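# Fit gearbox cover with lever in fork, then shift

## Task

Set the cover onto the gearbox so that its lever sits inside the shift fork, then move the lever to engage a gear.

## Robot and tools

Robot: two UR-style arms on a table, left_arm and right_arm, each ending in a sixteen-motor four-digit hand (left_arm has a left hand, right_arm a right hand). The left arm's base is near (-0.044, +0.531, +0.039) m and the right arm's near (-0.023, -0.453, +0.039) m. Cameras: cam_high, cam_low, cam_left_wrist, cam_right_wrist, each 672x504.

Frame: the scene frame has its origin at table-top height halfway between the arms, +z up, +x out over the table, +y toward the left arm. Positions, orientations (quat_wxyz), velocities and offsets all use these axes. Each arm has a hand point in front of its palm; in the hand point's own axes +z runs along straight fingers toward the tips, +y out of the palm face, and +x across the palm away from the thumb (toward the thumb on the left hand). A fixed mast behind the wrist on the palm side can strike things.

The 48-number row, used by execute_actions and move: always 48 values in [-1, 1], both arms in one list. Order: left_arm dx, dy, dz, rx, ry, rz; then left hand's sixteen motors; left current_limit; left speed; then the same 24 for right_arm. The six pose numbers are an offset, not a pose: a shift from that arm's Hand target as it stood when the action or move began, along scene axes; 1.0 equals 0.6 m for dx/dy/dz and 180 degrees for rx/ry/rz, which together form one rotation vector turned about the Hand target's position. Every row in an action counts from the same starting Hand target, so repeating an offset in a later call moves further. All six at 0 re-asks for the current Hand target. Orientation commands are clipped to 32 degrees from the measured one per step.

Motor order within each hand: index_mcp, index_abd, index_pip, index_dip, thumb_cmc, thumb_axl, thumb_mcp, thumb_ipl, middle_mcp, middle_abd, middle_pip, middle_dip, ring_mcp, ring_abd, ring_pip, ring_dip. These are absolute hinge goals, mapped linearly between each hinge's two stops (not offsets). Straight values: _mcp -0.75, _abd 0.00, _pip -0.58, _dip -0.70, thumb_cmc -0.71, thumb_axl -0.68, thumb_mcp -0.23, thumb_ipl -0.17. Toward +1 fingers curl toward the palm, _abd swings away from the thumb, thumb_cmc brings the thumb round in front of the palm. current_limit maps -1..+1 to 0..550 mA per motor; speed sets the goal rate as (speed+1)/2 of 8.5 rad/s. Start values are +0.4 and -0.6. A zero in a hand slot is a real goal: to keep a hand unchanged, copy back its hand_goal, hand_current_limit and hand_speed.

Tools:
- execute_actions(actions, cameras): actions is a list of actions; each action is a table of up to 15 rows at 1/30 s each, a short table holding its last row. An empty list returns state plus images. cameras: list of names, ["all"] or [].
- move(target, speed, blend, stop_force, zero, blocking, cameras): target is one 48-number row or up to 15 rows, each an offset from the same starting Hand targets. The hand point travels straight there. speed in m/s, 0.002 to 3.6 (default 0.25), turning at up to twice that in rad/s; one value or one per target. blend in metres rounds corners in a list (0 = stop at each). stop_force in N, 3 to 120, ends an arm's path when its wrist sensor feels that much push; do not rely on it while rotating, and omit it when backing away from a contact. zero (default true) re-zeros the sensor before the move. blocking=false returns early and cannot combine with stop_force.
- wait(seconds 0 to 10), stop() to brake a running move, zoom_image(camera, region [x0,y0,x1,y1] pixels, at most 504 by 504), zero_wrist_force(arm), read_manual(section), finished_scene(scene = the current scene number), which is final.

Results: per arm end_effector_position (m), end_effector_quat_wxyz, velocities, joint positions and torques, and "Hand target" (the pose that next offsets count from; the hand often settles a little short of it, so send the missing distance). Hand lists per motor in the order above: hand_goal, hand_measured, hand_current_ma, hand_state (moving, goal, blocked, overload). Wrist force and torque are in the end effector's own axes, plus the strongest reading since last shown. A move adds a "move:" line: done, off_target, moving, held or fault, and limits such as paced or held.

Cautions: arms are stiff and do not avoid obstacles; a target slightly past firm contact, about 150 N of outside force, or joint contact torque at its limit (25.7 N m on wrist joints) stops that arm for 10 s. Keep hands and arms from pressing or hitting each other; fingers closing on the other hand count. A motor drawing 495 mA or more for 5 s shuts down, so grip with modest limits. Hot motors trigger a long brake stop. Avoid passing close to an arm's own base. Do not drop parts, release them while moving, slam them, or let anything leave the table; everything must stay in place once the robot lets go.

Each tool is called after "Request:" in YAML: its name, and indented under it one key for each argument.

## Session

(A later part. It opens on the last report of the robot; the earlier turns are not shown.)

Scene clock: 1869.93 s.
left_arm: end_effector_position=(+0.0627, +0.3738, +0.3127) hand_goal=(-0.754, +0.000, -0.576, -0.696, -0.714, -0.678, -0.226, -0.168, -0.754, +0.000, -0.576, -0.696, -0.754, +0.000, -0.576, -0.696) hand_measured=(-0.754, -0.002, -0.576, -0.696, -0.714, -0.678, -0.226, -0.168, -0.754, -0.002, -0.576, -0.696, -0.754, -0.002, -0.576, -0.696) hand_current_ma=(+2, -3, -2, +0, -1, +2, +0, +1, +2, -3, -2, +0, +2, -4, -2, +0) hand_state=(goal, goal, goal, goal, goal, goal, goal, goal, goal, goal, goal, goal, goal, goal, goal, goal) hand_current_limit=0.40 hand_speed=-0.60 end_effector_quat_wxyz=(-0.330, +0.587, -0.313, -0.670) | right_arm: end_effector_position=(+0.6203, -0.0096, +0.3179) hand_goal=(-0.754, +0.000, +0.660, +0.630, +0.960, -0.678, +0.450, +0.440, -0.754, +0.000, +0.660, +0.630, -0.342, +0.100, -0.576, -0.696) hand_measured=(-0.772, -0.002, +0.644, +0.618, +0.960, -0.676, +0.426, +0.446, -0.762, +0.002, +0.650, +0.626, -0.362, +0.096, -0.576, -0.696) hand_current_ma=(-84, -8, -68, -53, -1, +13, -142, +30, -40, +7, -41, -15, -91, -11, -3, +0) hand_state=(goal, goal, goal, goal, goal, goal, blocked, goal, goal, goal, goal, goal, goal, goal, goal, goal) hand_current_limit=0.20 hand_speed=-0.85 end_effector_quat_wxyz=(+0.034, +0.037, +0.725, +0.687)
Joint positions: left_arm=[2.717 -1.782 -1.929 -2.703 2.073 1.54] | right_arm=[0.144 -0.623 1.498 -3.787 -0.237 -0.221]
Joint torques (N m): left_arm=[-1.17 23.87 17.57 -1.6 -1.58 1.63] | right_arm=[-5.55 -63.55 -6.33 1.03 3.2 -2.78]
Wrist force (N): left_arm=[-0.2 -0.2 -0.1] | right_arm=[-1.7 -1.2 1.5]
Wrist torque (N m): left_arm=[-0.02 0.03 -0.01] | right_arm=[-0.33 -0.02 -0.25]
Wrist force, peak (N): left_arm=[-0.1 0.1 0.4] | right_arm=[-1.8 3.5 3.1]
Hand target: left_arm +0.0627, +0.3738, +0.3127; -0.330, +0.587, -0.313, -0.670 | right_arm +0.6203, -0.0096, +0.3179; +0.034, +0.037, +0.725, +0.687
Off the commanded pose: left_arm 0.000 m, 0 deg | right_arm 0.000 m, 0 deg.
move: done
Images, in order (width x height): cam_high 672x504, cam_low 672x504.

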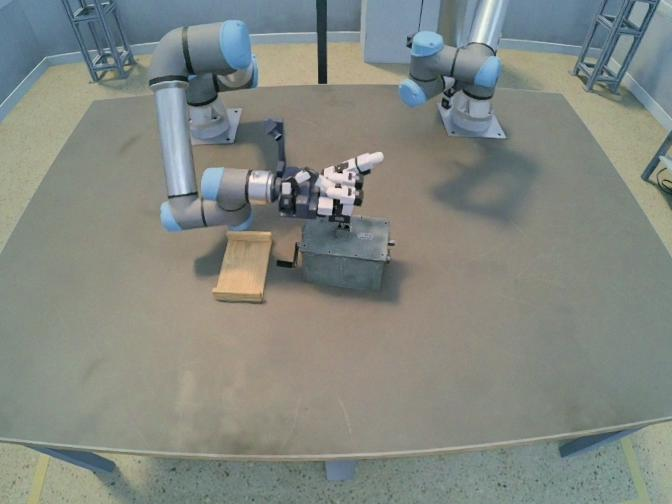

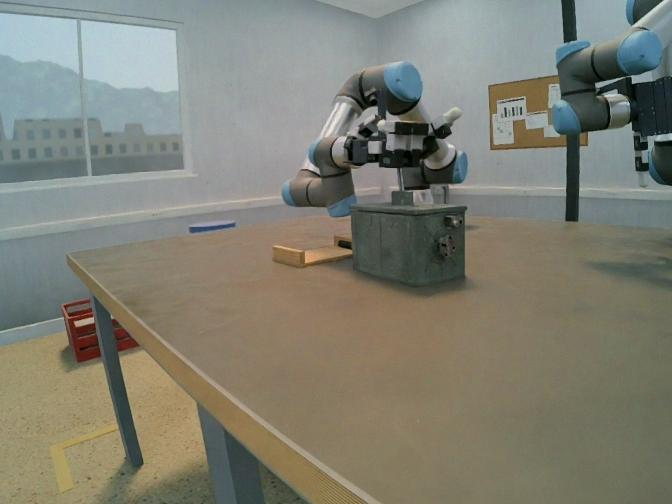

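Request:
move:
  target: [0,0,0,0,0,0,-0.754,0,-0.576,-0.696,-0.714,-0.678,-0.226,-0.168,-0.754,0,-0.576,-0.696,-0.754,0,-0.576,-0.696,0.4,-0.6,-0.0024,-0.0131,-0.002,0,0,0,-0.754,0.0,0.66,0.63,0.96,-0.678,0.45,0.44,-0.754,0.0,0.66,0.63,-0.342,0.1,-0.576,-0.696,0.2,-0.85]
  speed: 0.01
  stop_force: 10
  cameras: ["cam_low", "cam_high"]

Request:
zoom_image:
  camera: "cam_low"
  region: [330, 160, 480, 300]

Request:
zoom_image:
  camera: "cam_high"
  region: [280, 190, 410, 300]

Scene clock: 1896.50 s.
left_arm: end_effector_position=(+0.0627, +0.3738, +0.3127) hand_goal=(-0.754, +0.000, -0.576, -0.696, -0.714, -0.678, -0.226, -0.168, -0.754, +0.000, -0.576, -0.696, -0.754, +0.000, -0.576, -0.696) hand_measured=(-0.754, -0.002, -0.576, -0.696, -0.714, -0.678, -0.226, -0.168, -0.754, -0.002, -0.576, -0.696, -0.754, -0.002, -0.576, -0.696) hand_current_ma=(+2, -3, -2, +0, -1, +2, +0, +1, +2, -3, -2, +0, +2, -4, -2, +0) hand_state=(goal, goal, goal, goal, goal, goal, goal, goal, goal, goal, goal, goal, goal, goal, goal, goal) hand_current_limit=0.40 hand_speed=-0.60 end_effector_quat_wxyz=(-0.330, +0.587, -0.313, -0.670) | right_arm: end_effector_position=(+0.6188, -0.0175, +0.3167) hand_goal=(-0.754, +0.000, +0.660, +0.630, +0.960, -0.678, +0.450, +0.440, -0.754, +0.000, +0.660, +0.630, -0.342, +0.100, -0.576, -0.696) hand_measured=(-0.772, -0.002, +0.644, +0.618, +0.960, -0.674, +0.428, +0.450, -0.762, +0.002, +0.650, +0.626, -0.362, +0.096, -0.576, -0.696) hand_current_ma=(-84, -9, -68, -53, +1, +23, -132, +54, -40, +7, -41, -15, -91, -11, -3, +0) hand_state=(goal, goal, goal, goal, goal, goal, blocked, goal, goal, goal, goal, goal, goal, goal, goal, goal) hand_current_limit=0.20 hand_speed=-0.85 end_effector_quat_wxyz=(+0.034, +0.037, +0.725, +0.687)
Joint positions: left_arm=[2.717 -1.782 -1.929 -2.703 2.073 1.54] | right_arm=[0.132 -0.629 1.516 -3.787 -0.225 -0.233]
Joint torques (N m): left_arm=[0.17 24.55 18.73 -1.96 -1.54 1.77] | right_arm=[-5.42 -62.03 -5.06 1.21 3.28 -2.71]
Wrist force (N): left_arm=[0.0 -0.1 0.0] | right_arm=[-2.4 -0.6 1.4]
Wrist torque (N m): left_arm=[-0.01 0.01 0.00] | right_arm=[-0.38 -0.04 -0.29]
Wrist force, peak (N): left_arm=[0.1 -0.5 0.0] | right_arm=[-1.4 -2.2 2.1]
Hand target: left_arm +0.0627, +0.3738, +0.3127; -0.330, +0.587, -0.313, -0.670 | right_arm +0.6188, -0.0175, +0.3167; +0.034, +0.037, +0.725, +0.687
Off the commanded pose: left_arm 0.000 m, 0 deg | right_arm 0.000 m, 0 deg.
move: done
Images, in order (width x height): cam_high 672x504, cam_low 672x504.

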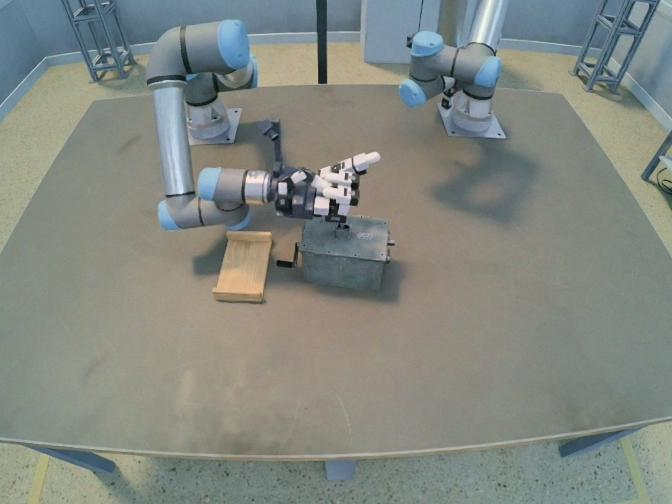

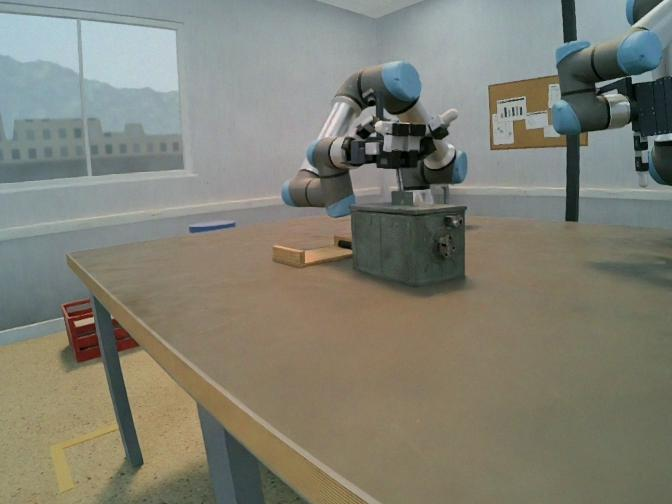

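Scaled by 3.360.

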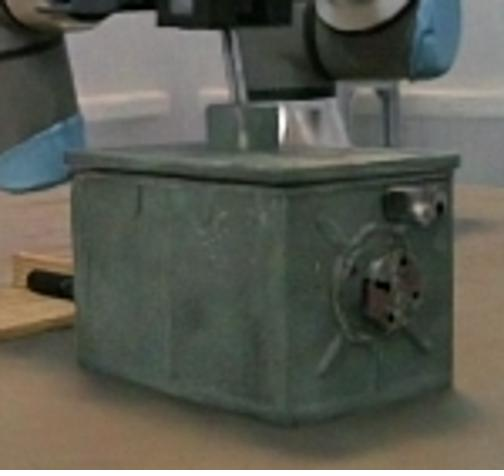

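Scaled by 3.877.

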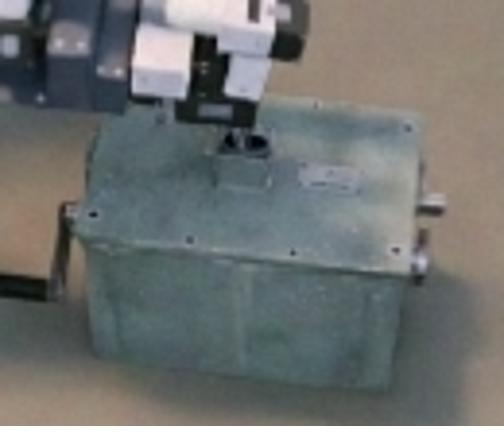

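Request:
move:
  target: [0,0,0,0,0,0,-0.754,0,-0.576,-0.696,-0.714,-0.678,-0.226,-0.168,-0.754,0,-0.576,-0.696,-0.754,0,-0.576,-0.696,0.4,-0.6,-0.0024,-0.0131,-0.0032,0,0,0,-0.754,0.0,0.66,0.63,0.96,-0.678,0.45,0.44,-0.754,0.0,0.66,0.63,-0.342,0.1,-0.576,-0.696,0.2,-0.85]
  speed: 0.01
  stop_force: 5
  cameras: ["cam_low", "cam_high"]

Request:
zoom_image:
  camera: "cam_low"
  region: [330, 160, 480, 300]

Request:
zoom_image:
  camera: "cam_high"
  region: [280, 190, 410, 300]

Scene clock: 1948.57 s.
left_arm: end_effector_position=(+0.0627, +0.3738, +0.3127) hand_goal=(-0.754, +0.000, -0.576, -0.696, -0.714, -0.678, -0.226, -0.168, -0.754, +0.000, -0.576, -0.696, -0.754, +0.000, -0.576, -0.696) hand_measured=(-0.754, -0.002, -0.576, -0.696, -0.714, -0.678, -0.226, -0.168, -0.754, -0.002, -0.576, -0.696, -0.754, -0.002, -0.576, -0.696) hand_current_ma=(+2, -3, -2, +0, -1, +2, +0, +1, +2, -3, -2, +0, +2, -4, -2, +0) hand_state=(goal, goal, goal, goal, goal, goal, goal, goal, goal, goal, goal, goal, goal, goal, goal, goal) hand_current_limit=0.40 hand_speed=-0.60 end_effector_quat_wxyz=(-0.330, +0.587, -0.313, -0.670) | right_arm: end_effector_position=(+0.6175, -0.0249, +0.3149) hand_goal=(-0.754, +0.000, +0.660, +0.630, +0.960, -0.678, +0.450, +0.440, -0.754, +0.000, +0.660, +0.630, -0.342, +0.100, -0.576, -0.696) hand_measured=(-0.764, -0.004, +0.636, +0.612, +0.960, -0.672, +0.430, +0.448, -0.756, +0.002, +0.644, +0.624, -0.362, +0.096, -0.576, -0.696) hand_current_ma=(-49, -12, -110, -77, +3, +27, -121, +45, -5, +9, -65, -22, -91, -11, -3, +0) hand_state=(goal, goal, blocked, goal, goal, goal, blocked, goal, goal, goal, goal, goal, goal, goal, goal, goal) hand_current_limit=0.20 hand_speed=-0.85 end_effector_quat_wxyz=(+0.034, +0.037, +0.725, +0.687)
Joint positions: left_arm=[2.717 -1.782 -1.929 -2.703 2.073 1.54] | right_arm=[0.12 -0.634 1.533 -3.787 -0.214 -0.246]
Joint torques (N m): left_arm=[-1.16 24.2 17.73 -1.7 -1.8 1.69] | right_arm=[8.65 -40.15 -18.1 -2.75 -0.03 2.38]
Wrist force (N): left_arm=[0.1 -0.1 0.1] | right_arm=[-4.2 3.3 3.2]
Wrist torque (N m): left_arm=[-0.02 0.00 0.01] | right_arm=[-0.44 -0.07 -0.39]
Wrist force, peak (N): left_arm=[0.0 -0.2 0.4] | right_arm=[-4.4 6.6 5.3]
Hand target: left_arm +0.0627, +0.3738, +0.3127; -0.330, +0.587, -0.313, -0.670 | right_arm +0.6175, -0.0249, +0.3149; +0.034, +0.037, +0.725, +0.687 (not the last commanded pose)
Off the commanded pose: left_arm 0.000 m, 0 deg | right_arm 0.001 m, 0 deg.
move: contact (right_arm)
Images, in order (width x height): cam_high 672x504, cam_low 672x504.

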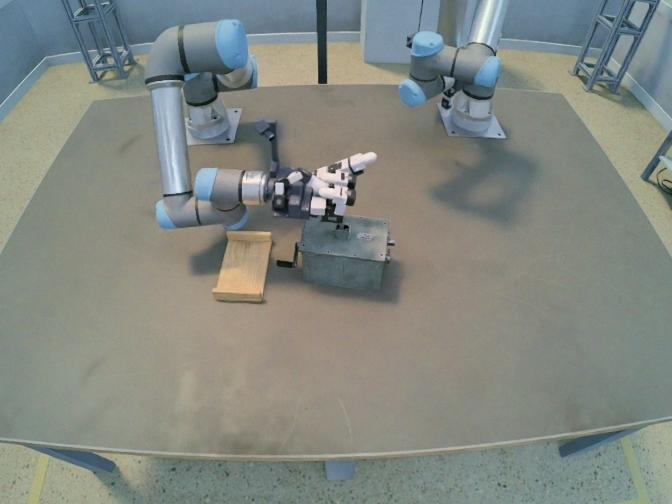

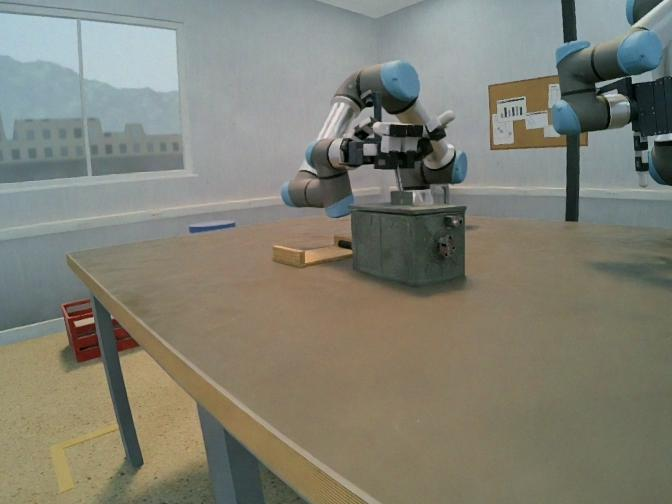

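Scaled by 3.360.

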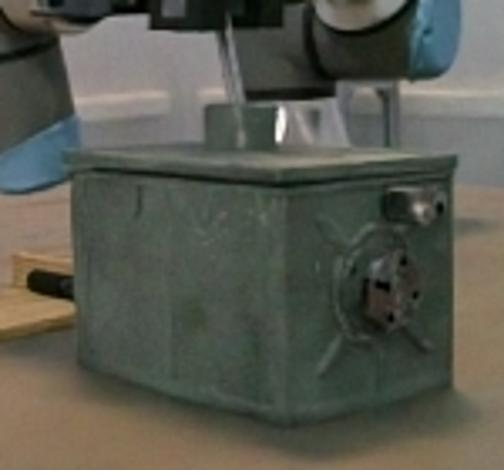

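Scaled by 3.877.

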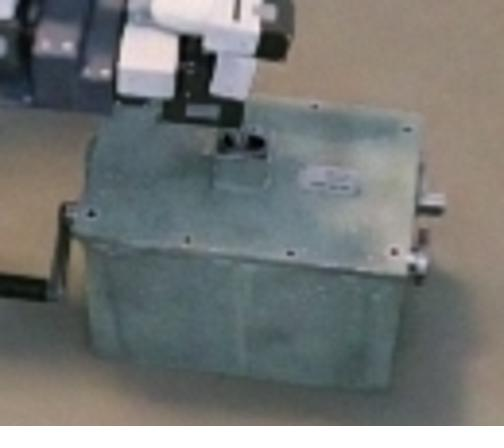

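Request:
move:
  target:
    - [0,0,0,0,0,0,-0.754,0,-0.576,-0.696,-0.714,-0.678,-0.226,-0.168,-0.754,0,-0.576,-0.696,-0.754,0,-0.576,-0.696,0.4,-0.6,0.0025,0.0138,0.0042,0,0,0,-0.754,0.0,0.66,0.63,0.96,-0.678,0.45,0.44,-0.754,0.0,0.66,0.63,-0.342,0.1,-0.576,-0.696,0.2,-0.85]
    - [0,0,0,0,0,0,-0.754,0,-0.576,-0.696,-0.714,-0.678,-0.226,-0.168,-0.754,0,-0.576,-0.696,-0.754,0,-0.576,-0.696,0.4,-0.6,0.0055,0.0307,0.0075,0,0,0,-0.754,0.0,0.66,0.63,0.96,-0.678,0.45,0.44,-0.754,0.0,0.66,0.63,-0.342,0.1,-0.576,-0.696,0.2,-0.85]
  speed: 0.01
  stop_force: 4
  cameras: ["cam_low", "cam_high"]

Request:
zoom_image:
  camera: "cam_high"
  region: [280, 190, 410, 300]

Scene clock: 1987.23 s.
left_arm: end_effector_position=(+0.0627, +0.3738, +0.3127) hand_goal=(-0.754, +0.000, -0.576, -0.696, -0.714, -0.678, -0.226, -0.168, -0.754, +0.000, -0.576, -0.696, -0.754, +0.000, -0.576, -0.696) hand_measured=(-0.754, -0.002, -0.576, -0.696, -0.714, -0.678, -0.226, -0.168, -0.754, -0.002, -0.576, -0.696, -0.754, -0.002, -0.576, -0.696) hand_current_ma=(+2, -3, -2, +0, -1, +2, +0, +1, +2, -3, -2, +0, +2, -4, -2, +0) hand_state=(goal, goal, goal, goal, goal, goal, goal, goal, goal, goal, goal, goal, goal, goal, goal, goal) hand_current_limit=0.40 hand_speed=-0.60 end_effector_quat_wxyz=(-0.330, +0.587, -0.313, -0.670) | right_arm: end_effector_position=(+0.6175, -0.0244, +0.3151) hand_goal=(-0.754, +0.000, +0.660, +0.630, +0.960, -0.678, +0.450, +0.440, -0.754, +0.000, +0.660, +0.630, -0.342, +0.100, -0.576, -0.696) hand_measured=(-0.764, -0.002, +0.636, +0.612, +0.960, -0.672, +0.430, +0.448, -0.756, +0.002, +0.644, +0.624, -0.362, +0.096, -0.576, -0.696) hand_current_ma=(-49, -8, -110, -77, +3, +27, -121, +45, -6, +9, -65, -22, -91, -11, -3, +0) hand_state=(goal, goal, blocked, goal, goal, goal, blocked, goal, goal, goal, goal, goal, goal, goal, goal, goal) hand_current_limit=0.20 hand_speed=-0.85 end_effector_quat_wxyz=(+0.034, +0.037, +0.725, +0.687)
Joint positions: left_arm=[2.717 -1.782 -1.929 -2.703 2.073 1.54] | right_arm=[0.121 -0.634 1.532 -3.787 -0.214 -0.245]
Joint torques (N m): left_arm=[-1 25.17 17.13 -1.83 -1.85 1.45] | right_arm=[-4.12 -60.05 -3.62 -2.39 3.44 -2.76]
Wrist force (N): left_arm=[-0.1 -0.2 0.1] | right_arm=[-3.9 3.3 1.3]
Wrist torque (N m): left_arm=[-0.04 0.03 0.00] | right_arm=[-0.25 -0.10 -0.41]
Wrist force, peak (N): left_arm=[-0.3 0.0 0.3] | right_arm=[-4.1 4.6 3.0]
Hand target: left_arm +0.0627, +0.3738, +0.3127; -0.330, +0.587, -0.313, -0.670 | right_arm +0.6175, -0.0244, +0.3151; +0.034, +0.037, +0.725, +0.687 (not the last commanded pose)
Off the commanded pose: left_arm 0.000 m, 0 deg | right_arm 0.019 m, 0 deg.
move: contact (right_arm); path passed 0 of 2 targets
Images, in order (width x height): cam_high 672x504, cam_low 672x504.

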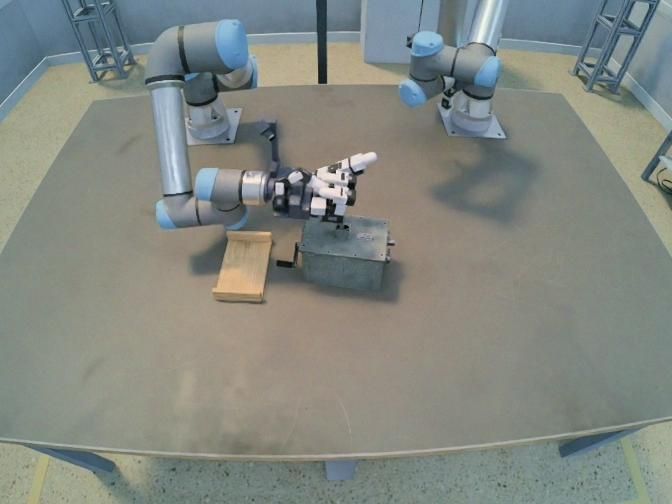

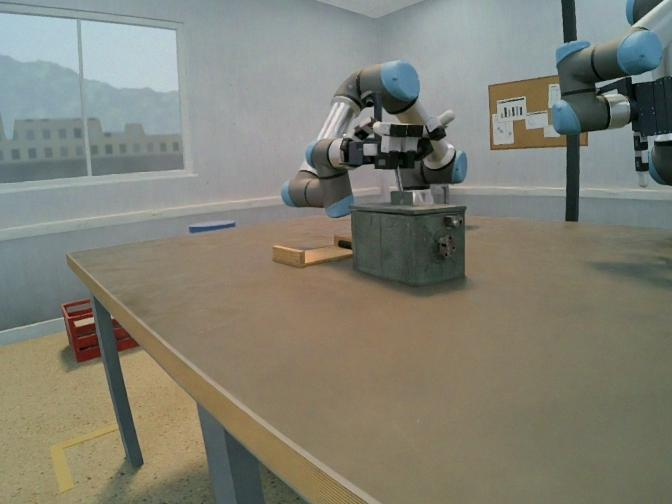

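Scaled by 3.877.

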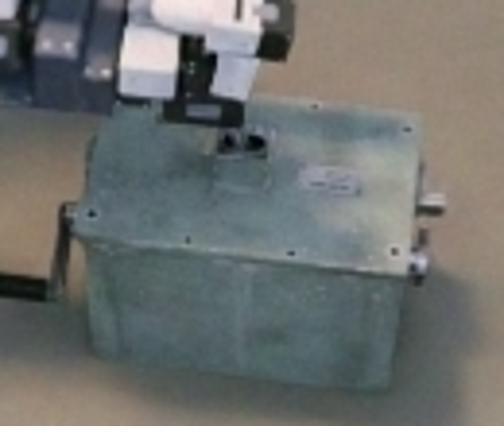

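Request:
move:
  target: [0,0,0,0,0,0,-0.754,0,-0.576,-0.696,-0.714,-0.678,-0.226,-0.168,-0.754,0,-0.576,-0.696,-0.754,0,-0.576,-0.696,0.4,-0.6,0.0023,0.013,0.004,0,0,0,-0.754,0.0,0.66,0.63,0.96,-0.678,0.45,0.44,-0.754,0.0,0.66,0.63,-0.342,0.1,-0.576,-0.696,0.2,-0.85]
  speed: 0.01
  cameras: ["cam_high"]

Request:
zoom_image:
  camera: "cam_high"
  region: [280, 190, 410, 300]

Scene clock: 1996.63 s.
left_arm: end_effector_position=(+0.0627, +0.3738, +0.3127) hand_goal=(-0.754, +0.000, -0.576, -0.696, -0.714, -0.678, -0.226, -0.168, -0.754, +0.000, -0.576, -0.696, -0.754, +0.000, -0.576, -0.696) hand_measured=(-0.754, -0.002, -0.576, -0.696, -0.714, -0.678, -0.226, -0.168, -0.754, -0.002, -0.576, -0.696, -0.754, -0.002, -0.576, -0.696) hand_current_ma=(+2, -3, -2, +0, -1, +2, +0, +1, +2, -3, -2, +0, +2, -4, -2, +0) hand_state=(goal, goal, goal, goal, goal, goal, goal, goal, goal, goal, goal, goal, goal, goal, goal, goal) hand_current_limit=0.40 hand_speed=-0.60 end_effector_quat_wxyz=(-0.330, +0.587, -0.313, -0.670) | right_arm: end_effector_position=(+0.6189, -0.0166, +0.3174) hand_goal=(-0.754, +0.000, +0.660, +0.630, +0.960, -0.678, +0.450, +0.440, -0.754, +0.000, +0.660, +0.630, -0.342, +0.100, -0.576, -0.696) hand_measured=(-0.780, +0.002, +0.636, +0.618, +0.960, -0.672, +0.434, +0.440, -0.768, +0.002, +0.644, +0.628, -0.362, +0.096, -0.576, -0.696) hand_current_ma=(-122, +6, -110, -55, +3, +28, -93, -3, -66, +5, -65, -9, -91, -11, -3, +0) hand_state=(blocked, goal, blocked, goal, goal, goal, goal, goal, goal, goal, goal, goal, goal, goal, goal, goal) hand_current_limit=0.20 hand_speed=-0.85 end_effector_quat_wxyz=(+0.034, +0.037, +0.725, +0.687)
Joint positions: left_arm=[2.717 -1.782 -1.929 -2.703 2.073 1.54] | right_arm=[0.133 -0.63 1.514 -3.787 -0.226 -0.231]
Joint torques (N m): left_arm=[-0.93 24.2 17.27 -1.69 -1.68 1.61] | right_arm=[8.7 -45.63 -22.6 0.29 -0.86 2.12]
Wrist force (N): left_arm=[0.0 -0.1 0.3] | right_arm=[-0.8 -3.8 -0.6]
Wrist torque (N m): left_arm=[-0.05 0.02 0.00] | right_arm=[-0.07 -0.04 -0.26]
Wrist force, peak (N): left_arm=[-0.3 -0.1 0.2] | right_arm=[-4.3 3.8 1.3]
Hand target: left_arm +0.0627, +0.3738, +0.3127; -0.330, +0.587, -0.313, -0.670 | right_arm +0.6189, -0.0166, +0.3175; +0.034, +0.037, +0.725, +0.687
Off the commanded pose: left_arm 0.000 m, 0 deg | right_arm 0.000 m, 0 deg.
move: done
Images, in order (width x height): cam_high 672x504.

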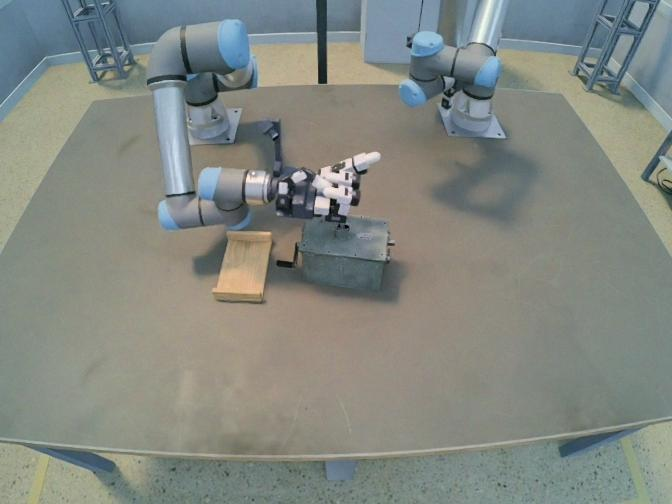

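Scaled by 3.877.

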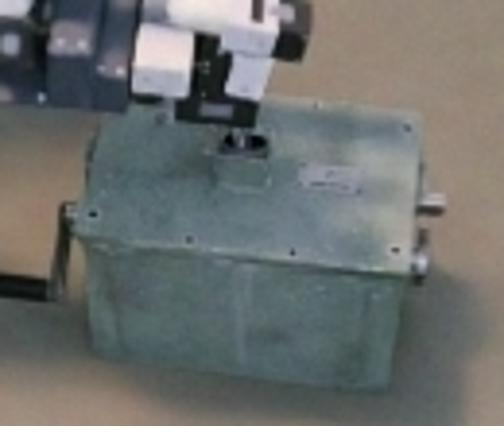

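Request:
move:
  target: [0,0,0,0,0,0,-0.754,0,-0.576,-0.696,-0.714,-0.678,-0.226,-0.168,-0.754,0,-0.576,-0.696,-0.754,0,-0.576,-0.696,0.4,-0.6,0.003,0.0169,0.0025,0,0,0,-0.754,0.0,0.66,0.63,0.96,-0.678,0.45,0.44,-0.754,0.0,0.66,0.63,-0.342,0.1,-0.576,-0.696,0.2,-0.85]
  speed: 0.01
  stop_force: 5
  cameras: []

Request:
move:
  target: [0,0,0,0,0,0,-0.754,0,-0.576,-0.696,-0.714,-0.678,-0.226,-0.168,-0.754,0,-0.576,-0.696,-0.754,0,-0.576,-0.696,0.4,-0.6,0.0026,0.0143,0.0013,0,0,0,-0.754,0.0,0.66,0.63,0.96,-0.678,0.45,0.44,-0.754,0.0,0.66,0.63,-0.342,0.1,-0.576,-0.696,0.2,-0.85]
  speed: 0.01
  stop_force: 5
  cameras: ["cam_high", "cam_low"]

Request:
zoom_image:
  camera: "cam_high"
  region: [280, 190, 410, 300]

Scene clock: 2013.33 s.
left_arm: end_effector_position=(+0.0627, +0.3738, +0.3127) hand_goal=(-0.754, +0.000, -0.576, -0.696, -0.714, -0.678, -0.226, -0.168, -0.754, +0.000, -0.576, -0.696, -0.754, +0.000, -0.576, -0.696) hand_measured=(-0.754, -0.002, -0.576, -0.696, -0.714, -0.678, -0.226, -0.168, -0.754, -0.002, -0.576, -0.696, -0.754, -0.002, -0.576, -0.696) hand_current_ma=(+2, -3, -2, +0, -1, +2, +0, +1, +2, -3, -2, +0, +2, -4, -2, +0) hand_state=(goal, goal, goal, goal, goal, goal, goal, goal, goal, goal, goal, goal, goal, goal, goal, goal) hand_current_limit=0.40 hand_speed=-0.60 end_effector_quat_wxyz=(-0.330, +0.587, -0.313, -0.670) | right_arm: end_effector_position=(+0.6207, -0.0064, +0.3190) hand_goal=(-0.754, +0.000, +0.660, +0.630, +0.960, -0.678, +0.450, +0.440, -0.754, +0.000, +0.660, +0.630, -0.342, +0.100, -0.576, -0.696) hand_measured=(-0.786, +0.002, +0.636, +0.630, +0.960, -0.674, +0.434, +0.436, -0.772, -0.002, +0.644, +0.628, -0.362, +0.096, -0.576, -0.696) hand_current_ma=(-151, +7, -110, -3, +3, +19, -88, -24, -84, -6, -65, -5, -91, -11, -3, +0) hand_state=(blocked, goal, blocked, goal, goal, goal, goal, goal, goal, goal, goal, goal, goal, goal, goal, goal) hand_current_limit=0.20 hand_speed=-0.85 end_effector_quat_wxyz=(+0.034, +0.037, +0.725, +0.687)
Joint positions: left_arm=[2.717 -1.782 -1.929 -2.703 2.073 1.54] | right_arm=[0.149 -0.622 1.49 -3.786 -0.242 -0.216]
Joint torques (N m): left_arm=[-1.43 24.23 17.73 -1.61 -1.68 1.56] | right_arm=[8.71 -46.9 -22.56 -2.56 -0.94 2.25]
Wrist force (N): left_arm=[0.1 0.1 0.0] | right_arm=[0.0 -6.0 -0.8]
Wrist torque (N m): left_arm=[0.01 0.00 0.00] | right_arm=[-0.04 -0.04 -0.21]
Wrist force, peak (N): left_arm=[-0.3 -0.2 0.1] | right_arm=[0.0 -6.0 -0.8]
Hand target: left_arm +0.0627, +0.3738, +0.3127; -0.330, +0.587, -0.313, -0.670 | right_arm +0.6207, -0.0064, +0.3190; +0.034, +0.037, +0.725, +0.687
Off the commanded pose: left_arm 0.000 m, 0 deg | right_arm 0.000 m, 0 deg.
move: done
No camera images: "cameras" was empty.

Scene clock: 2015.03 s.
left_arm: end_effector_position=(+0.0627, +0.3738, +0.3127) hand_goal=(-0.754, +0.000, -0.576, -0.696, -0.714, -0.678, -0.226, -0.168, -0.754, +0.000, -0.576, -0.696, -0.754, +0.000, -0.576, -0.696) hand_measured=(-0.754, -0.002, -0.576, -0.696, -0.714, -0.678, -0.226, -0.168, -0.754, -0.002, -0.576, -0.696, -0.754, -0.002, -0.576, -0.696) hand_current_ma=(+2, -3, -2, +0, -1, +2, +0, +1, +2, -3, -2, +0, +2, -4, -2, +0) hand_state=(goal, goal, goal, goal, goal, goal, goal, goal, goal, goal, goal, goal, goal, goal, goal, goal) hand_current_limit=0.40 hand_speed=-0.60 end_effector_quat_wxyz=(-0.330, +0.587, -0.313, -0.670) | right_arm: end_effector_position=(+0.6223, +0.0022, +0.3197) hand_goal=(-0.754, +0.000, +0.660, +0.630, +0.960, -0.678, +0.450, +0.440, -0.754, +0.000, +0.660, +0.630, -0.342, +0.100, -0.576, -0.696) hand_measured=(-0.786, +0.002, +0.636, +0.630, +0.960, -0.678, +0.432, +0.436, -0.772, -0.002, +0.648, +0.628, -0.362, +0.096, -0.576, -0.696) hand_current_ma=(-152, +10, -107, -1, +3, +3, -104, -24, -85, -7, -47, -5, -91, -11, -3, +0) hand_state=(blocked, goal, blocked, goal, goal, goal, goal, goal, goal, goal, goal, goal, goal, goal, goal, goal) hand_current_limit=0.20 hand_speed=-0.85 end_effector_quat_wxyz=(+0.034, +0.037, +0.725, +0.687)
Joint positions: left_arm=[2.717 -1.782 -1.929 -2.703 2.073 1.54] | right_arm=[0.162 -0.614 1.47 -3.785 -0.255 -0.204]
Joint torques (N m): left_arm=[-0.51 24.52 17.88 -1.8 -1.83 1.63] | right_arm=[10.65 -45.99 -22.89 -1.03 -1.03 2.24]
Wrist force (N): left_arm=[0.0 0.0 0.1] | right_arm=[0.5 -4.2 -4.4]
Wrist torque (N m): left_arm=[-0.01 0.01 0.00] | right_arm=[0.17 -0.03 -0.18]
Wrist force, peak (N): left_arm=[0.2 -0.4 0.1] | right_arm=[0.8 -5.1 -4.5]
Hand target: left_arm +0.0627, +0.3738, +0.3127; -0.330, +0.587, -0.313, -0.670 | right_arm +0.6223, +0.0022, +0.3197; +0.034, +0.037, +0.725, +0.687
Off the commanded pose: left_arm 0.000 m, 0 deg | right_arm 0.000 m, 0 deg.
move: done
Images, in order (width x height): cam_high 672x504, cam_low 672x504.

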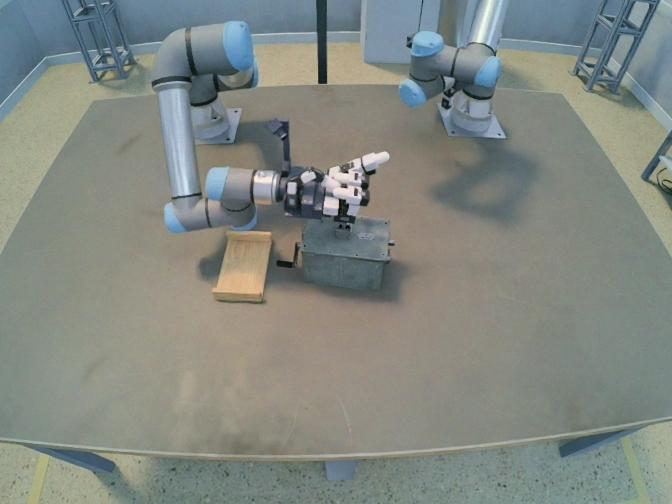

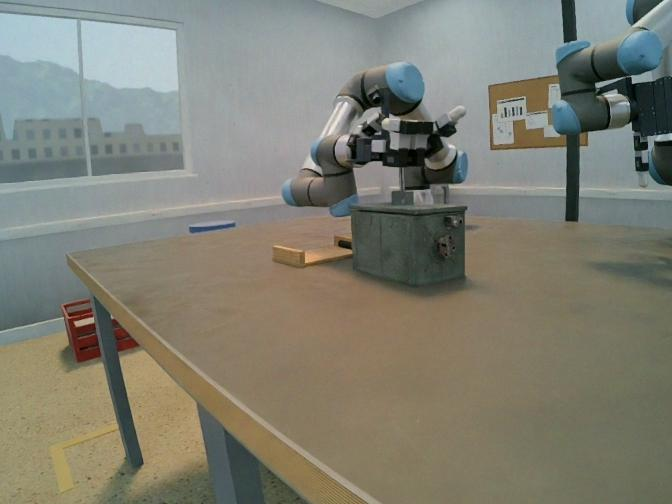

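Scaled by 3.877.

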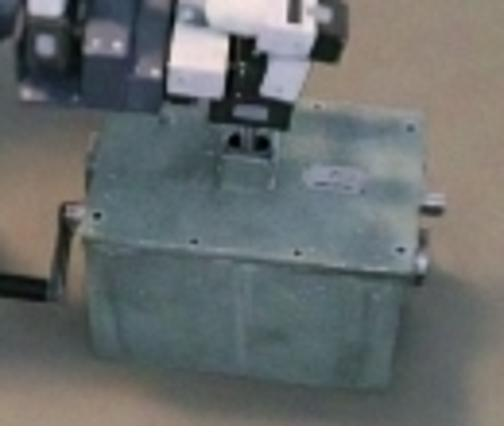

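Request:
move:
  target:
    - [0,0,0,0,0,0,-0.754,0,-0.576,-0.696,-0.714,-0.678,-0.226,-0.168,-0.754,0,-0.576,-0.696,-0.754,0,-0.576,-0.696,0.4,-0.6,0,0,-0.0027,0,0,0,-0.754,0.0,0.66,0.63,0.96,-0.678,0.45,0.44,-0.754,0.0,0.66,0.63,-0.342,0.1,-0.576,-0.696,0.2,-0.85]
    - [0,0,0,0,0,0,-0.754,0,-0.576,-0.696,-0.714,-0.678,-0.226,-0.168,-0.754,0,-0.576,-0.696,-0.754,0,-0.576,-0.696,0.4,-0.6,-0.0031,-0.0171,-0.0048,0,0,0,-0.754,0.0,0.66,0.63,0.96,-0.678,0.45,0.44,-0.754,0.0,0.66,0.63,-0.342,0.1,-0.576,-0.696,0.2,-0.85]
    - [0,0,0,0,0,0,-0.754,0,-0.576,-0.696,-0.714,-0.678,-0.226,-0.168,-0.754,0,-0.576,-0.696,-0.754,0,-0.576,-0.696,0.4,-0.6,-0.0072,-0.0402,-0.0083,0,0,0,-0.754,0.0,0.66,0.63,0.96,-0.678,0.45,0.44,-0.754,0.0,0.66,0.63,-0.342,0.1,-0.576,-0.696,0.2,-0.85]
  speed: 0.01
  cameras: ["cam_high", "cam_low"]

Request:
zoom_image:
  camera: "cam_high"
  region: [280, 190, 410, 300]

Request:
zoom_image:
  camera: "cam_low"
  region: [330, 160, 480, 300]

Scene clock: 2051.03 s.
left_arm: end_effector_position=(+0.0627, +0.3738, +0.3127) hand_goal=(-0.754, +0.000, -0.576, -0.696, -0.714, -0.678, -0.226, -0.168, -0.754, +0.000, -0.576, -0.696, -0.754, +0.000, -0.576, -0.696) hand_measured=(-0.754, -0.002, -0.576, -0.696, -0.714, -0.678, -0.226, -0.168, -0.754, -0.002, -0.576, -0.696, -0.754, -0.002, -0.576, -0.696) hand_current_ma=(+2, -3, -2, +0, -1, +2, +0, +1, +2, -3, -2, +0, +2, -4, -2, +0) hand_state=(goal, goal, goal, goal, goal, goal, goal, goal, goal, goal, goal, goal, goal, goal, goal, goal) hand_current_limit=0.40 hand_speed=-0.60 end_effector_quat_wxyz=(-0.330, +0.587, -0.313, -0.670) | right_arm: end_effector_position=(+0.6180, -0.0219, +0.3148) hand_goal=(-0.754, +0.000, +0.660, +0.630, +0.960, -0.678, +0.450, +0.440, -0.754, +0.000, +0.660, +0.630, -0.342, +0.100, -0.576, -0.696) hand_measured=(-0.760, -0.004, +0.636, +0.608, +0.960, -0.678, +0.426, +0.452, -0.748, +0.000, +0.648, +0.624, -0.362, +0.096, -0.576, -0.696) hand_current_ma=(-31, -15, -108, -101, +3, +5, -139, +70, +30, +0, -47, -29, -91, -11, -3, +0) hand_state=(goal, goal, blocked, blocked, goal, goal, blocked, goal, goal, goal, goal, goal, goal, goal, goal, goal) hand_current_limit=0.20 hand_speed=-0.85 end_effector_quat_wxyz=(+0.034, +0.037, +0.725, +0.687)
Joint positions: left_arm=[2.717 -1.782 -1.929 -2.703 2.073 1.54] | right_arm=[0.125 -0.63 1.526 -3.789 -0.218 -0.24]
Joint torques (N m): left_arm=[-0.08 23 17.03 -1.66 -2.04 1.65] | right_arm=[-2.31 -58.5 -2.91 1.27 3.35 -2.44]
Wrist force (N): left_arm=[-0.1 -0.1 0.1] | right_arm=[-5.1 5.7 0.2]
Wrist torque (N m): left_arm=[-0.02 0.03 -0.01] | right_arm=[-0.29 -0.03 -0.43]
Wrist force, peak (N): left_arm=[0.1 -0.4 0.2] | right_arm=[-4.5 7.1 -0.4]
Hand target: left_arm +0.0627, +0.3738, +0.3127; -0.330, +0.587, -0.313, -0.670 | right_arm +0.6180, -0.0220, +0.3148; +0.034, +0.037, +0.725, +0.687
Off the commanded pose: left_arm 0.000 m, 0 deg | right_arm 0.000 m, 0 deg.
move: done
Images, in order (width x height): cam_high 672x504, cam_low 672x504.

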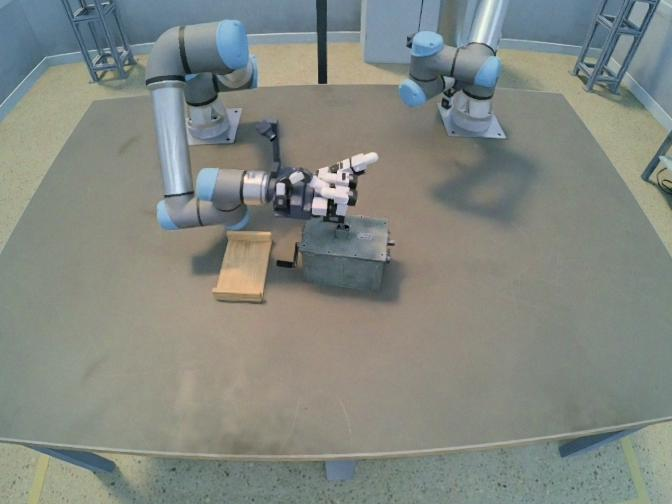

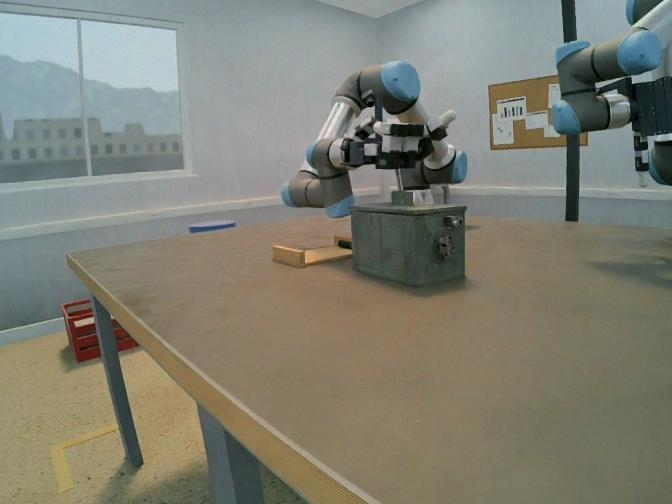

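Scaled by 3.877.

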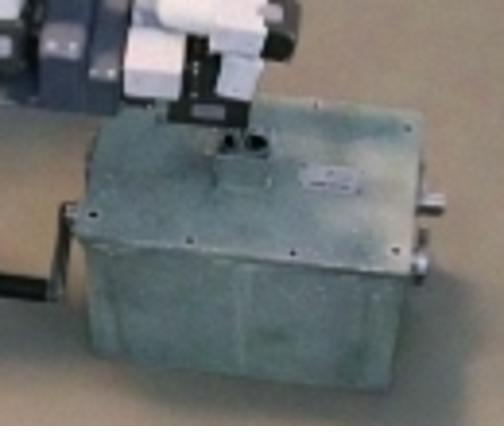

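Scaled by 3.360.

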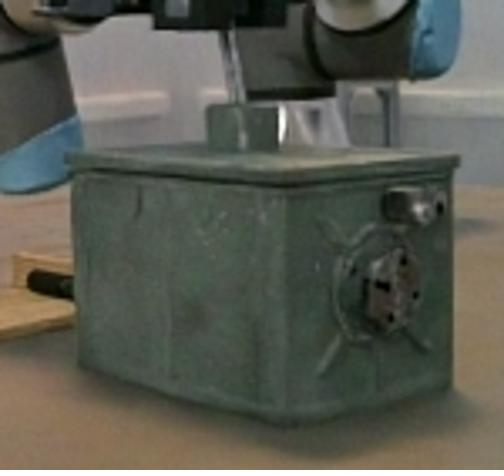

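Request:
move:
  target: [0,0,0,0,0,0,-0.754,0,-0.576,-0.696,-0.714,-0.678,-0.226,-0.168,-0.754,0,-0.576,-0.696,-0.754,0,-0.576,-0.696,0.4,-0.6,0,0,0.002,0,0,0,-0.754,0.0,0.66,0.63,0.96,-0.678,0.45,0.44,-0.754,0.0,0.66,0.63,-0.342,0.1,-0.576,-0.696,0.2,-0.85]
  speed: 0.005
  cameras: []

Request:
move:
  target: [0,0,0,0,0,0,-0.754,0,-0.576,-0.696,-0.714,-0.678,-0.226,-0.168,-0.754,0,-0.576,-0.696,-0.754,0,-0.576,-0.696,0.4,-0.6,0,0,0,0,0,0,-0.754,0.0,0.66,0.63,0.96,-0.678,0.20,0.20,-0.754,0.0,0.66,0.63,-0.342,0.1,-0.576,-0.696,0.2,-0.85]
  speed: 0.005
  cameras: ["cam_high", "cam_right_wrist"]

Scene clock: 2078.57 s.
left_arm: end_effector_position=(+0.0627, +0.3738, +0.3127) hand_goal=(-0.754, +0.000, -0.576, -0.696, -0.714, -0.678, -0.226, -0.168, -0.754, +0.000, -0.576, -0.696, -0.754, +0.000, -0.576, -0.696) hand_measured=(-0.754, -0.002, -0.576, -0.696, -0.714, -0.678, -0.226, -0.168, -0.754, -0.002, -0.576, -0.696, -0.754, -0.002, -0.576, -0.696) hand_current_ma=(+2, -3, -2, +0, -1, +2, +0, +1, +2, -3, -2, +0, +2, -4, -2, +0) hand_state=(goal, goal, goal, goal, goal, goal, goal, goal, goal, goal, goal, goal, goal, goal, goal, goal) hand_current_limit=0.40 hand_speed=-0.60 end_effector_quat_wxyz=(-0.330, +0.587, -0.313, -0.670) | right_arm: end_effector_position=(+0.6180, -0.0220, +0.3159) hand_goal=(-0.754, +0.000, +0.660, +0.630, +0.960, -0.678, +0.450, +0.440, -0.754, +0.000, +0.660, +0.630, -0.342, +0.100, -0.576, -0.696) hand_measured=(-0.776, -0.004, +0.636, +0.608, +0.960, -0.674, +0.430, +0.452, -0.758, +0.000, +0.650, +0.624, -0.362, +0.096, -0.576, -0.696) hand_current_ma=(-101, -16, -108, -101, +3, +23, -114, +70, -22, +0, -44, -29, -91, -11, -3, +0) hand_state=(blocked, goal, blocked, blocked, goal, goal, goal, goal, goal, goal, goal, goal, goal, goal, goal, goal) hand_current_limit=0.20 hand_speed=-0.85 end_effector_quat_wxyz=(+0.034, +0.037, +0.725, +0.687)
Joint positions: left_arm=[2.717 -1.782 -1.929 -2.703 2.073 1.54] | right_arm=[0.125 -0.633 1.526 -3.787 -0.218 -0.241]
Joint torques (N m): left_arm=[-1.48 23.57 19.2 -2.11 -1.81 1.6] | right_arm=[-3.72 -63.31 -6.16 1.04 2.89 -2.7]
Wrist force (N): left_arm=[0.1 -0.1 0.2] | right_arm=[-1.2 -3.4 1.1]
Wrist torque (N m): left_arm=[-0.03 0.00 0.01] | right_arm=[-0.29 0.01 -0.19]
Wrist force, peak (N): left_arm=[0.2 -0.3 0.4] | right_arm=[-5.0 6.6 0.4]
Hand target: left_arm +0.0627, +0.3738, +0.3127; -0.330, +0.587, -0.313, -0.670 | right_arm +0.6180, -0.0220, +0.3160; +0.034, +0.037, +0.725, +0.687
Off the commanded pose: left_arm 0.000 m, 0 deg | right_arm 0.000 m, 0 deg.
move: done
No camera images: "cameras" was empty.

Scene clock: 2079.13 s.
left_arm: end_effector_position=(+0.0627, +0.3738, +0.3127) hand_goal=(-0.754, +0.000, -0.576, -0.696, -0.714, -0.678, -0.226, -0.168, -0.754, +0.000, -0.576, -0.696, -0.754, +0.000, -0.576, -0.696) hand_measured=(-0.754, -0.002, -0.576, -0.696, -0.714, -0.678, -0.226, -0.168, -0.754, -0.002, -0.576, -0.696, -0.754, -0.002, -0.576, -0.696) hand_current_ma=(+2, -3, -2, +0, -1, +2, +0, +1, +2, -3, -2, +0, +2, -4, -2, +0) hand_state=(goal, goal, goal, goal, goal, goal, goal, goal, goal, goal, goal, goal, goal, goal, goal, goal) hand_current_limit=0.40 hand_speed=-0.60 end_effector_quat_wxyz=(-0.330, +0.587, -0.313, -0.670) | right_arm: end_effector_position=(+0.6180, -0.0220, +0.3160) hand_goal=(-0.754, +0.000, +0.660, +0.630, +0.960, -0.678, +0.200, +0.200, -0.754, +0.000, +0.660, +0.630, -0.342, +0.100, -0.576, -0.696) hand_measured=(-0.776, -0.004, +0.636, +0.608, +0.960, -0.684, +0.418, +0.384, -0.762, -0.006, +0.640, +0.616, -0.362, +0.096, -0.576, -0.696) hand_current_ma=(-102, -13, -108, -101, +3, -34, +330, +330, -38, -24, -86, -60, -91, -11, -3, +0) hand_state=(blocked, goal, blocked, blocked, goal, goal, blocked, blocked, goal, goal, goal, goal, goal, goal, goal, goal) hand_current_limit=0.20 hand_speed=-0.85 end_effector_quat_wxyz=(+0.034, +0.037, +0.725, +0.687)
Joint positions: left_arm=[2.717 -1.782 -1.929 -2.703 2.073 1.54] | right_arm=[0.125 -0.633 1.526 -3.787 -0.218 -0.241]
Joint torques (N m): left_arm=[0.48 25.08 18.15 -2.1 -1.88 1.73] | right_arm=[-4.06 -64.11 -6.99 0.95 2.39 -2.72]
Wrist force (N): left_arm=[0.1 0.0 0.1] | right_arm=[-0.9 -4.0 1.3]
Wrist torque (N m): left_arm=[-0.01 0.01 0.00] | right_arm=[-0.28 -0.01 -0.18]
Wrist force, peak (N): left_arm=[0.3 -0.1 0.3] | right_arm=[-0.9 -4.3 1.5]
Hand target: left_arm +0.0627, +0.3738, +0.3127; -0.330, +0.587, -0.313, -0.670 | right_arm +0.6180, -0.0220, +0.3160; +0.034, +0.037, +0.725, +0.687
Off the commanded pose: left_arm 0.000 m, 0 deg | right_arm 0.000 m, 0 deg.
move: done
Images, in order (width x height): cam_high 672x504, cam_right_wrist 672x504.

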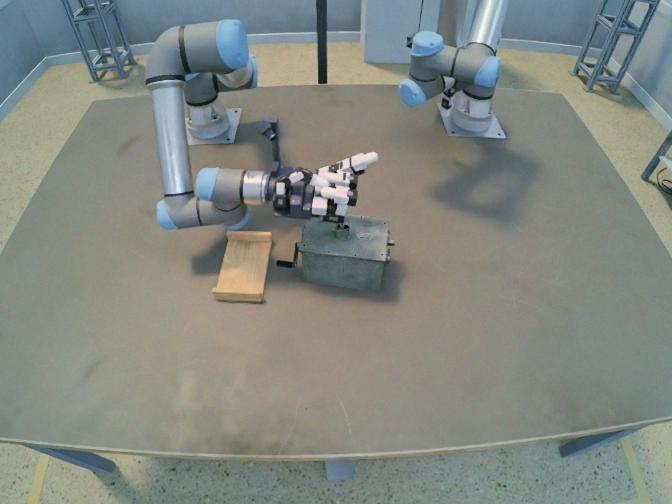

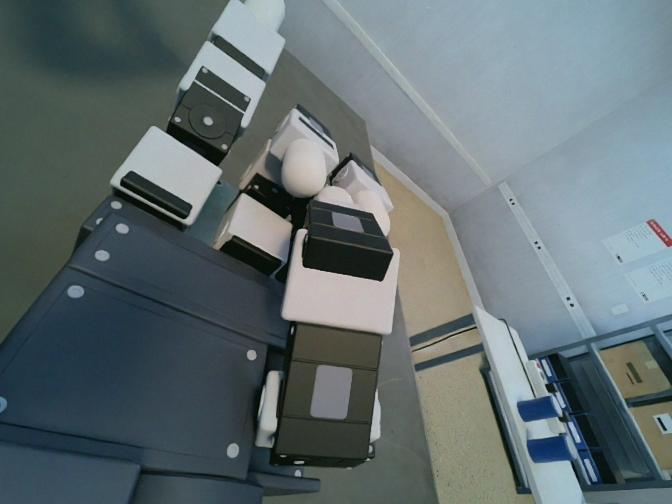

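Request:
move:
  target: [0,0,0,0,0,0,-0.754,0,-0.576,-0.696,-0.714,-0.678,-0.226,-0.168,-0.754,0,-0.576,-0.696,-0.754,0,-0.576,-0.696,0.4,-0.6,0,0,-0.0008,0,0,0,-0.754,0.0,0.60,0.2,0.96,-0.678,0.42,0.40,-0.754,0.0,0.60,0.2,-0.342,0.1,-0.576,-0.696,0.2,-0.85]
  speed: 0.005
  cameras: ["cam_right_wrist"]

Request:
zoom_image:
  camera: "cam_right_wrist"
  region: [200, 100, 500, 400]

Scene clock: 2092.03 s.
left_arm: end_effector_position=(+0.0627, +0.3738, +0.3127) hand_goal=(-0.754, +0.000, -0.576, -0.696, -0.714, -0.678, -0.226, -0.168, -0.754, +0.000, -0.576, -0.696, -0.754, +0.000, -0.576, -0.696) hand_measured=(-0.754, -0.002, -0.576, -0.696, -0.714, -0.678, -0.226, -0.168, -0.754, -0.002, -0.576, -0.696, -0.754, -0.002, -0.576, -0.696) hand_current_ma=(+2, -3, -2, +0, -1, +2, +0, +1, +2, -3, -2, +0, +2, -4, -2, +0) hand_state=(goal, goal, goal, goal, goal, goal, goal, goal, goal, goal, goal, goal, goal, goal, goal, goal) hand_current_limit=0.40 hand_speed=-0.60 end_effector_quat_wxyz=(-0.330, +0.587, -0.313, -0.670) | right_arm: end_effector_position=(+0.6180, -0.0220, +0.3155) hand_goal=(-0.754, +0.000, +0.600, +0.200, +0.960, -0.678, +0.420, +0.400, -0.754, +0.000, +0.600, +0.200, -0.342, +0.100, -0.576, -0.696) hand_measured=(-0.778, +0.000, +0.602, +0.204, +0.960, -0.678, +0.422, +0.398, -0.762, -0.004, +0.602, +0.202, -0.362, +0.096, -0.576, -0.696) hand_current_ma=(-115, -3, +9, +15, -2, -2, +14, -6, -40, -13, +8, +12, -91, -11, -3, +0) hand_state=(blocked, goal, goal, goal, goal, goal, goal, goal, goal, goal, goal, goal, goal, goal, goal, goal) hand_current_limit=0.20 hand_speed=-0.85 end_effector_quat_wxyz=(+0.034, +0.037, +0.725, +0.687)
Joint positions: left_arm=[2.717 -1.782 -1.929 -2.703 2.073 1.54] | right_arm=[0.125 -0.632 1.526 -3.788 -0.218 -0.241]
Joint torques (N m): left_arm=[-1.32 24.41 18.96 -1.99 -1.68 1.59] | right_arm=[-3.79 -43.58 -21.19 -3.05 0.96 -1.58]
Wrist force (N): left_arm=[0.0 0.1 0.1] | right_arm=[-1.6 -1.9 0.4]
Wrist torque (N m): left_arm=[0.00 0.01 0.00] | right_arm=[-0.20 -0.04 -0.24]
Wrist force, peak (N): left_arm=[0.3 -0.2 -0.2] | right_arm=[0.1 -6.0 0.9]
Hand target: left_arm +0.0627, +0.3738, +0.3127; -0.330, +0.587, -0.313, -0.670 | right_arm +0.6180, -0.0220, +0.3155; +0.034, +0.037, +0.725, +0.687
Off the commanded pose: left_arm 0.000 m, 0 deg | right_arm 0.000 m, 0 deg.
move: done
Images, in order (width x height): cam_right_wrist 672x504.

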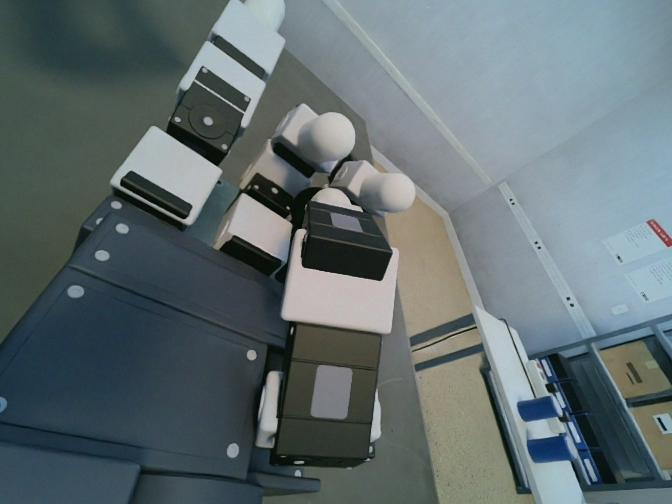

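Scaled by 1.680.

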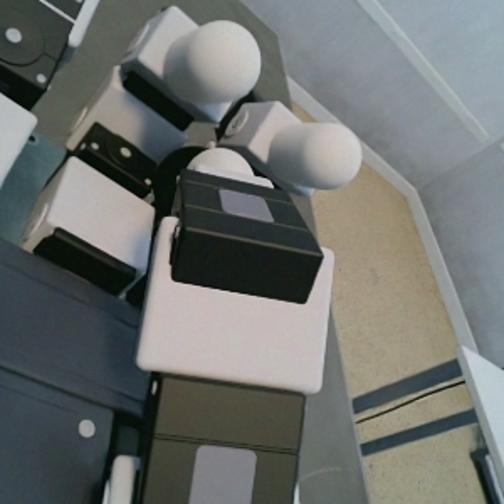

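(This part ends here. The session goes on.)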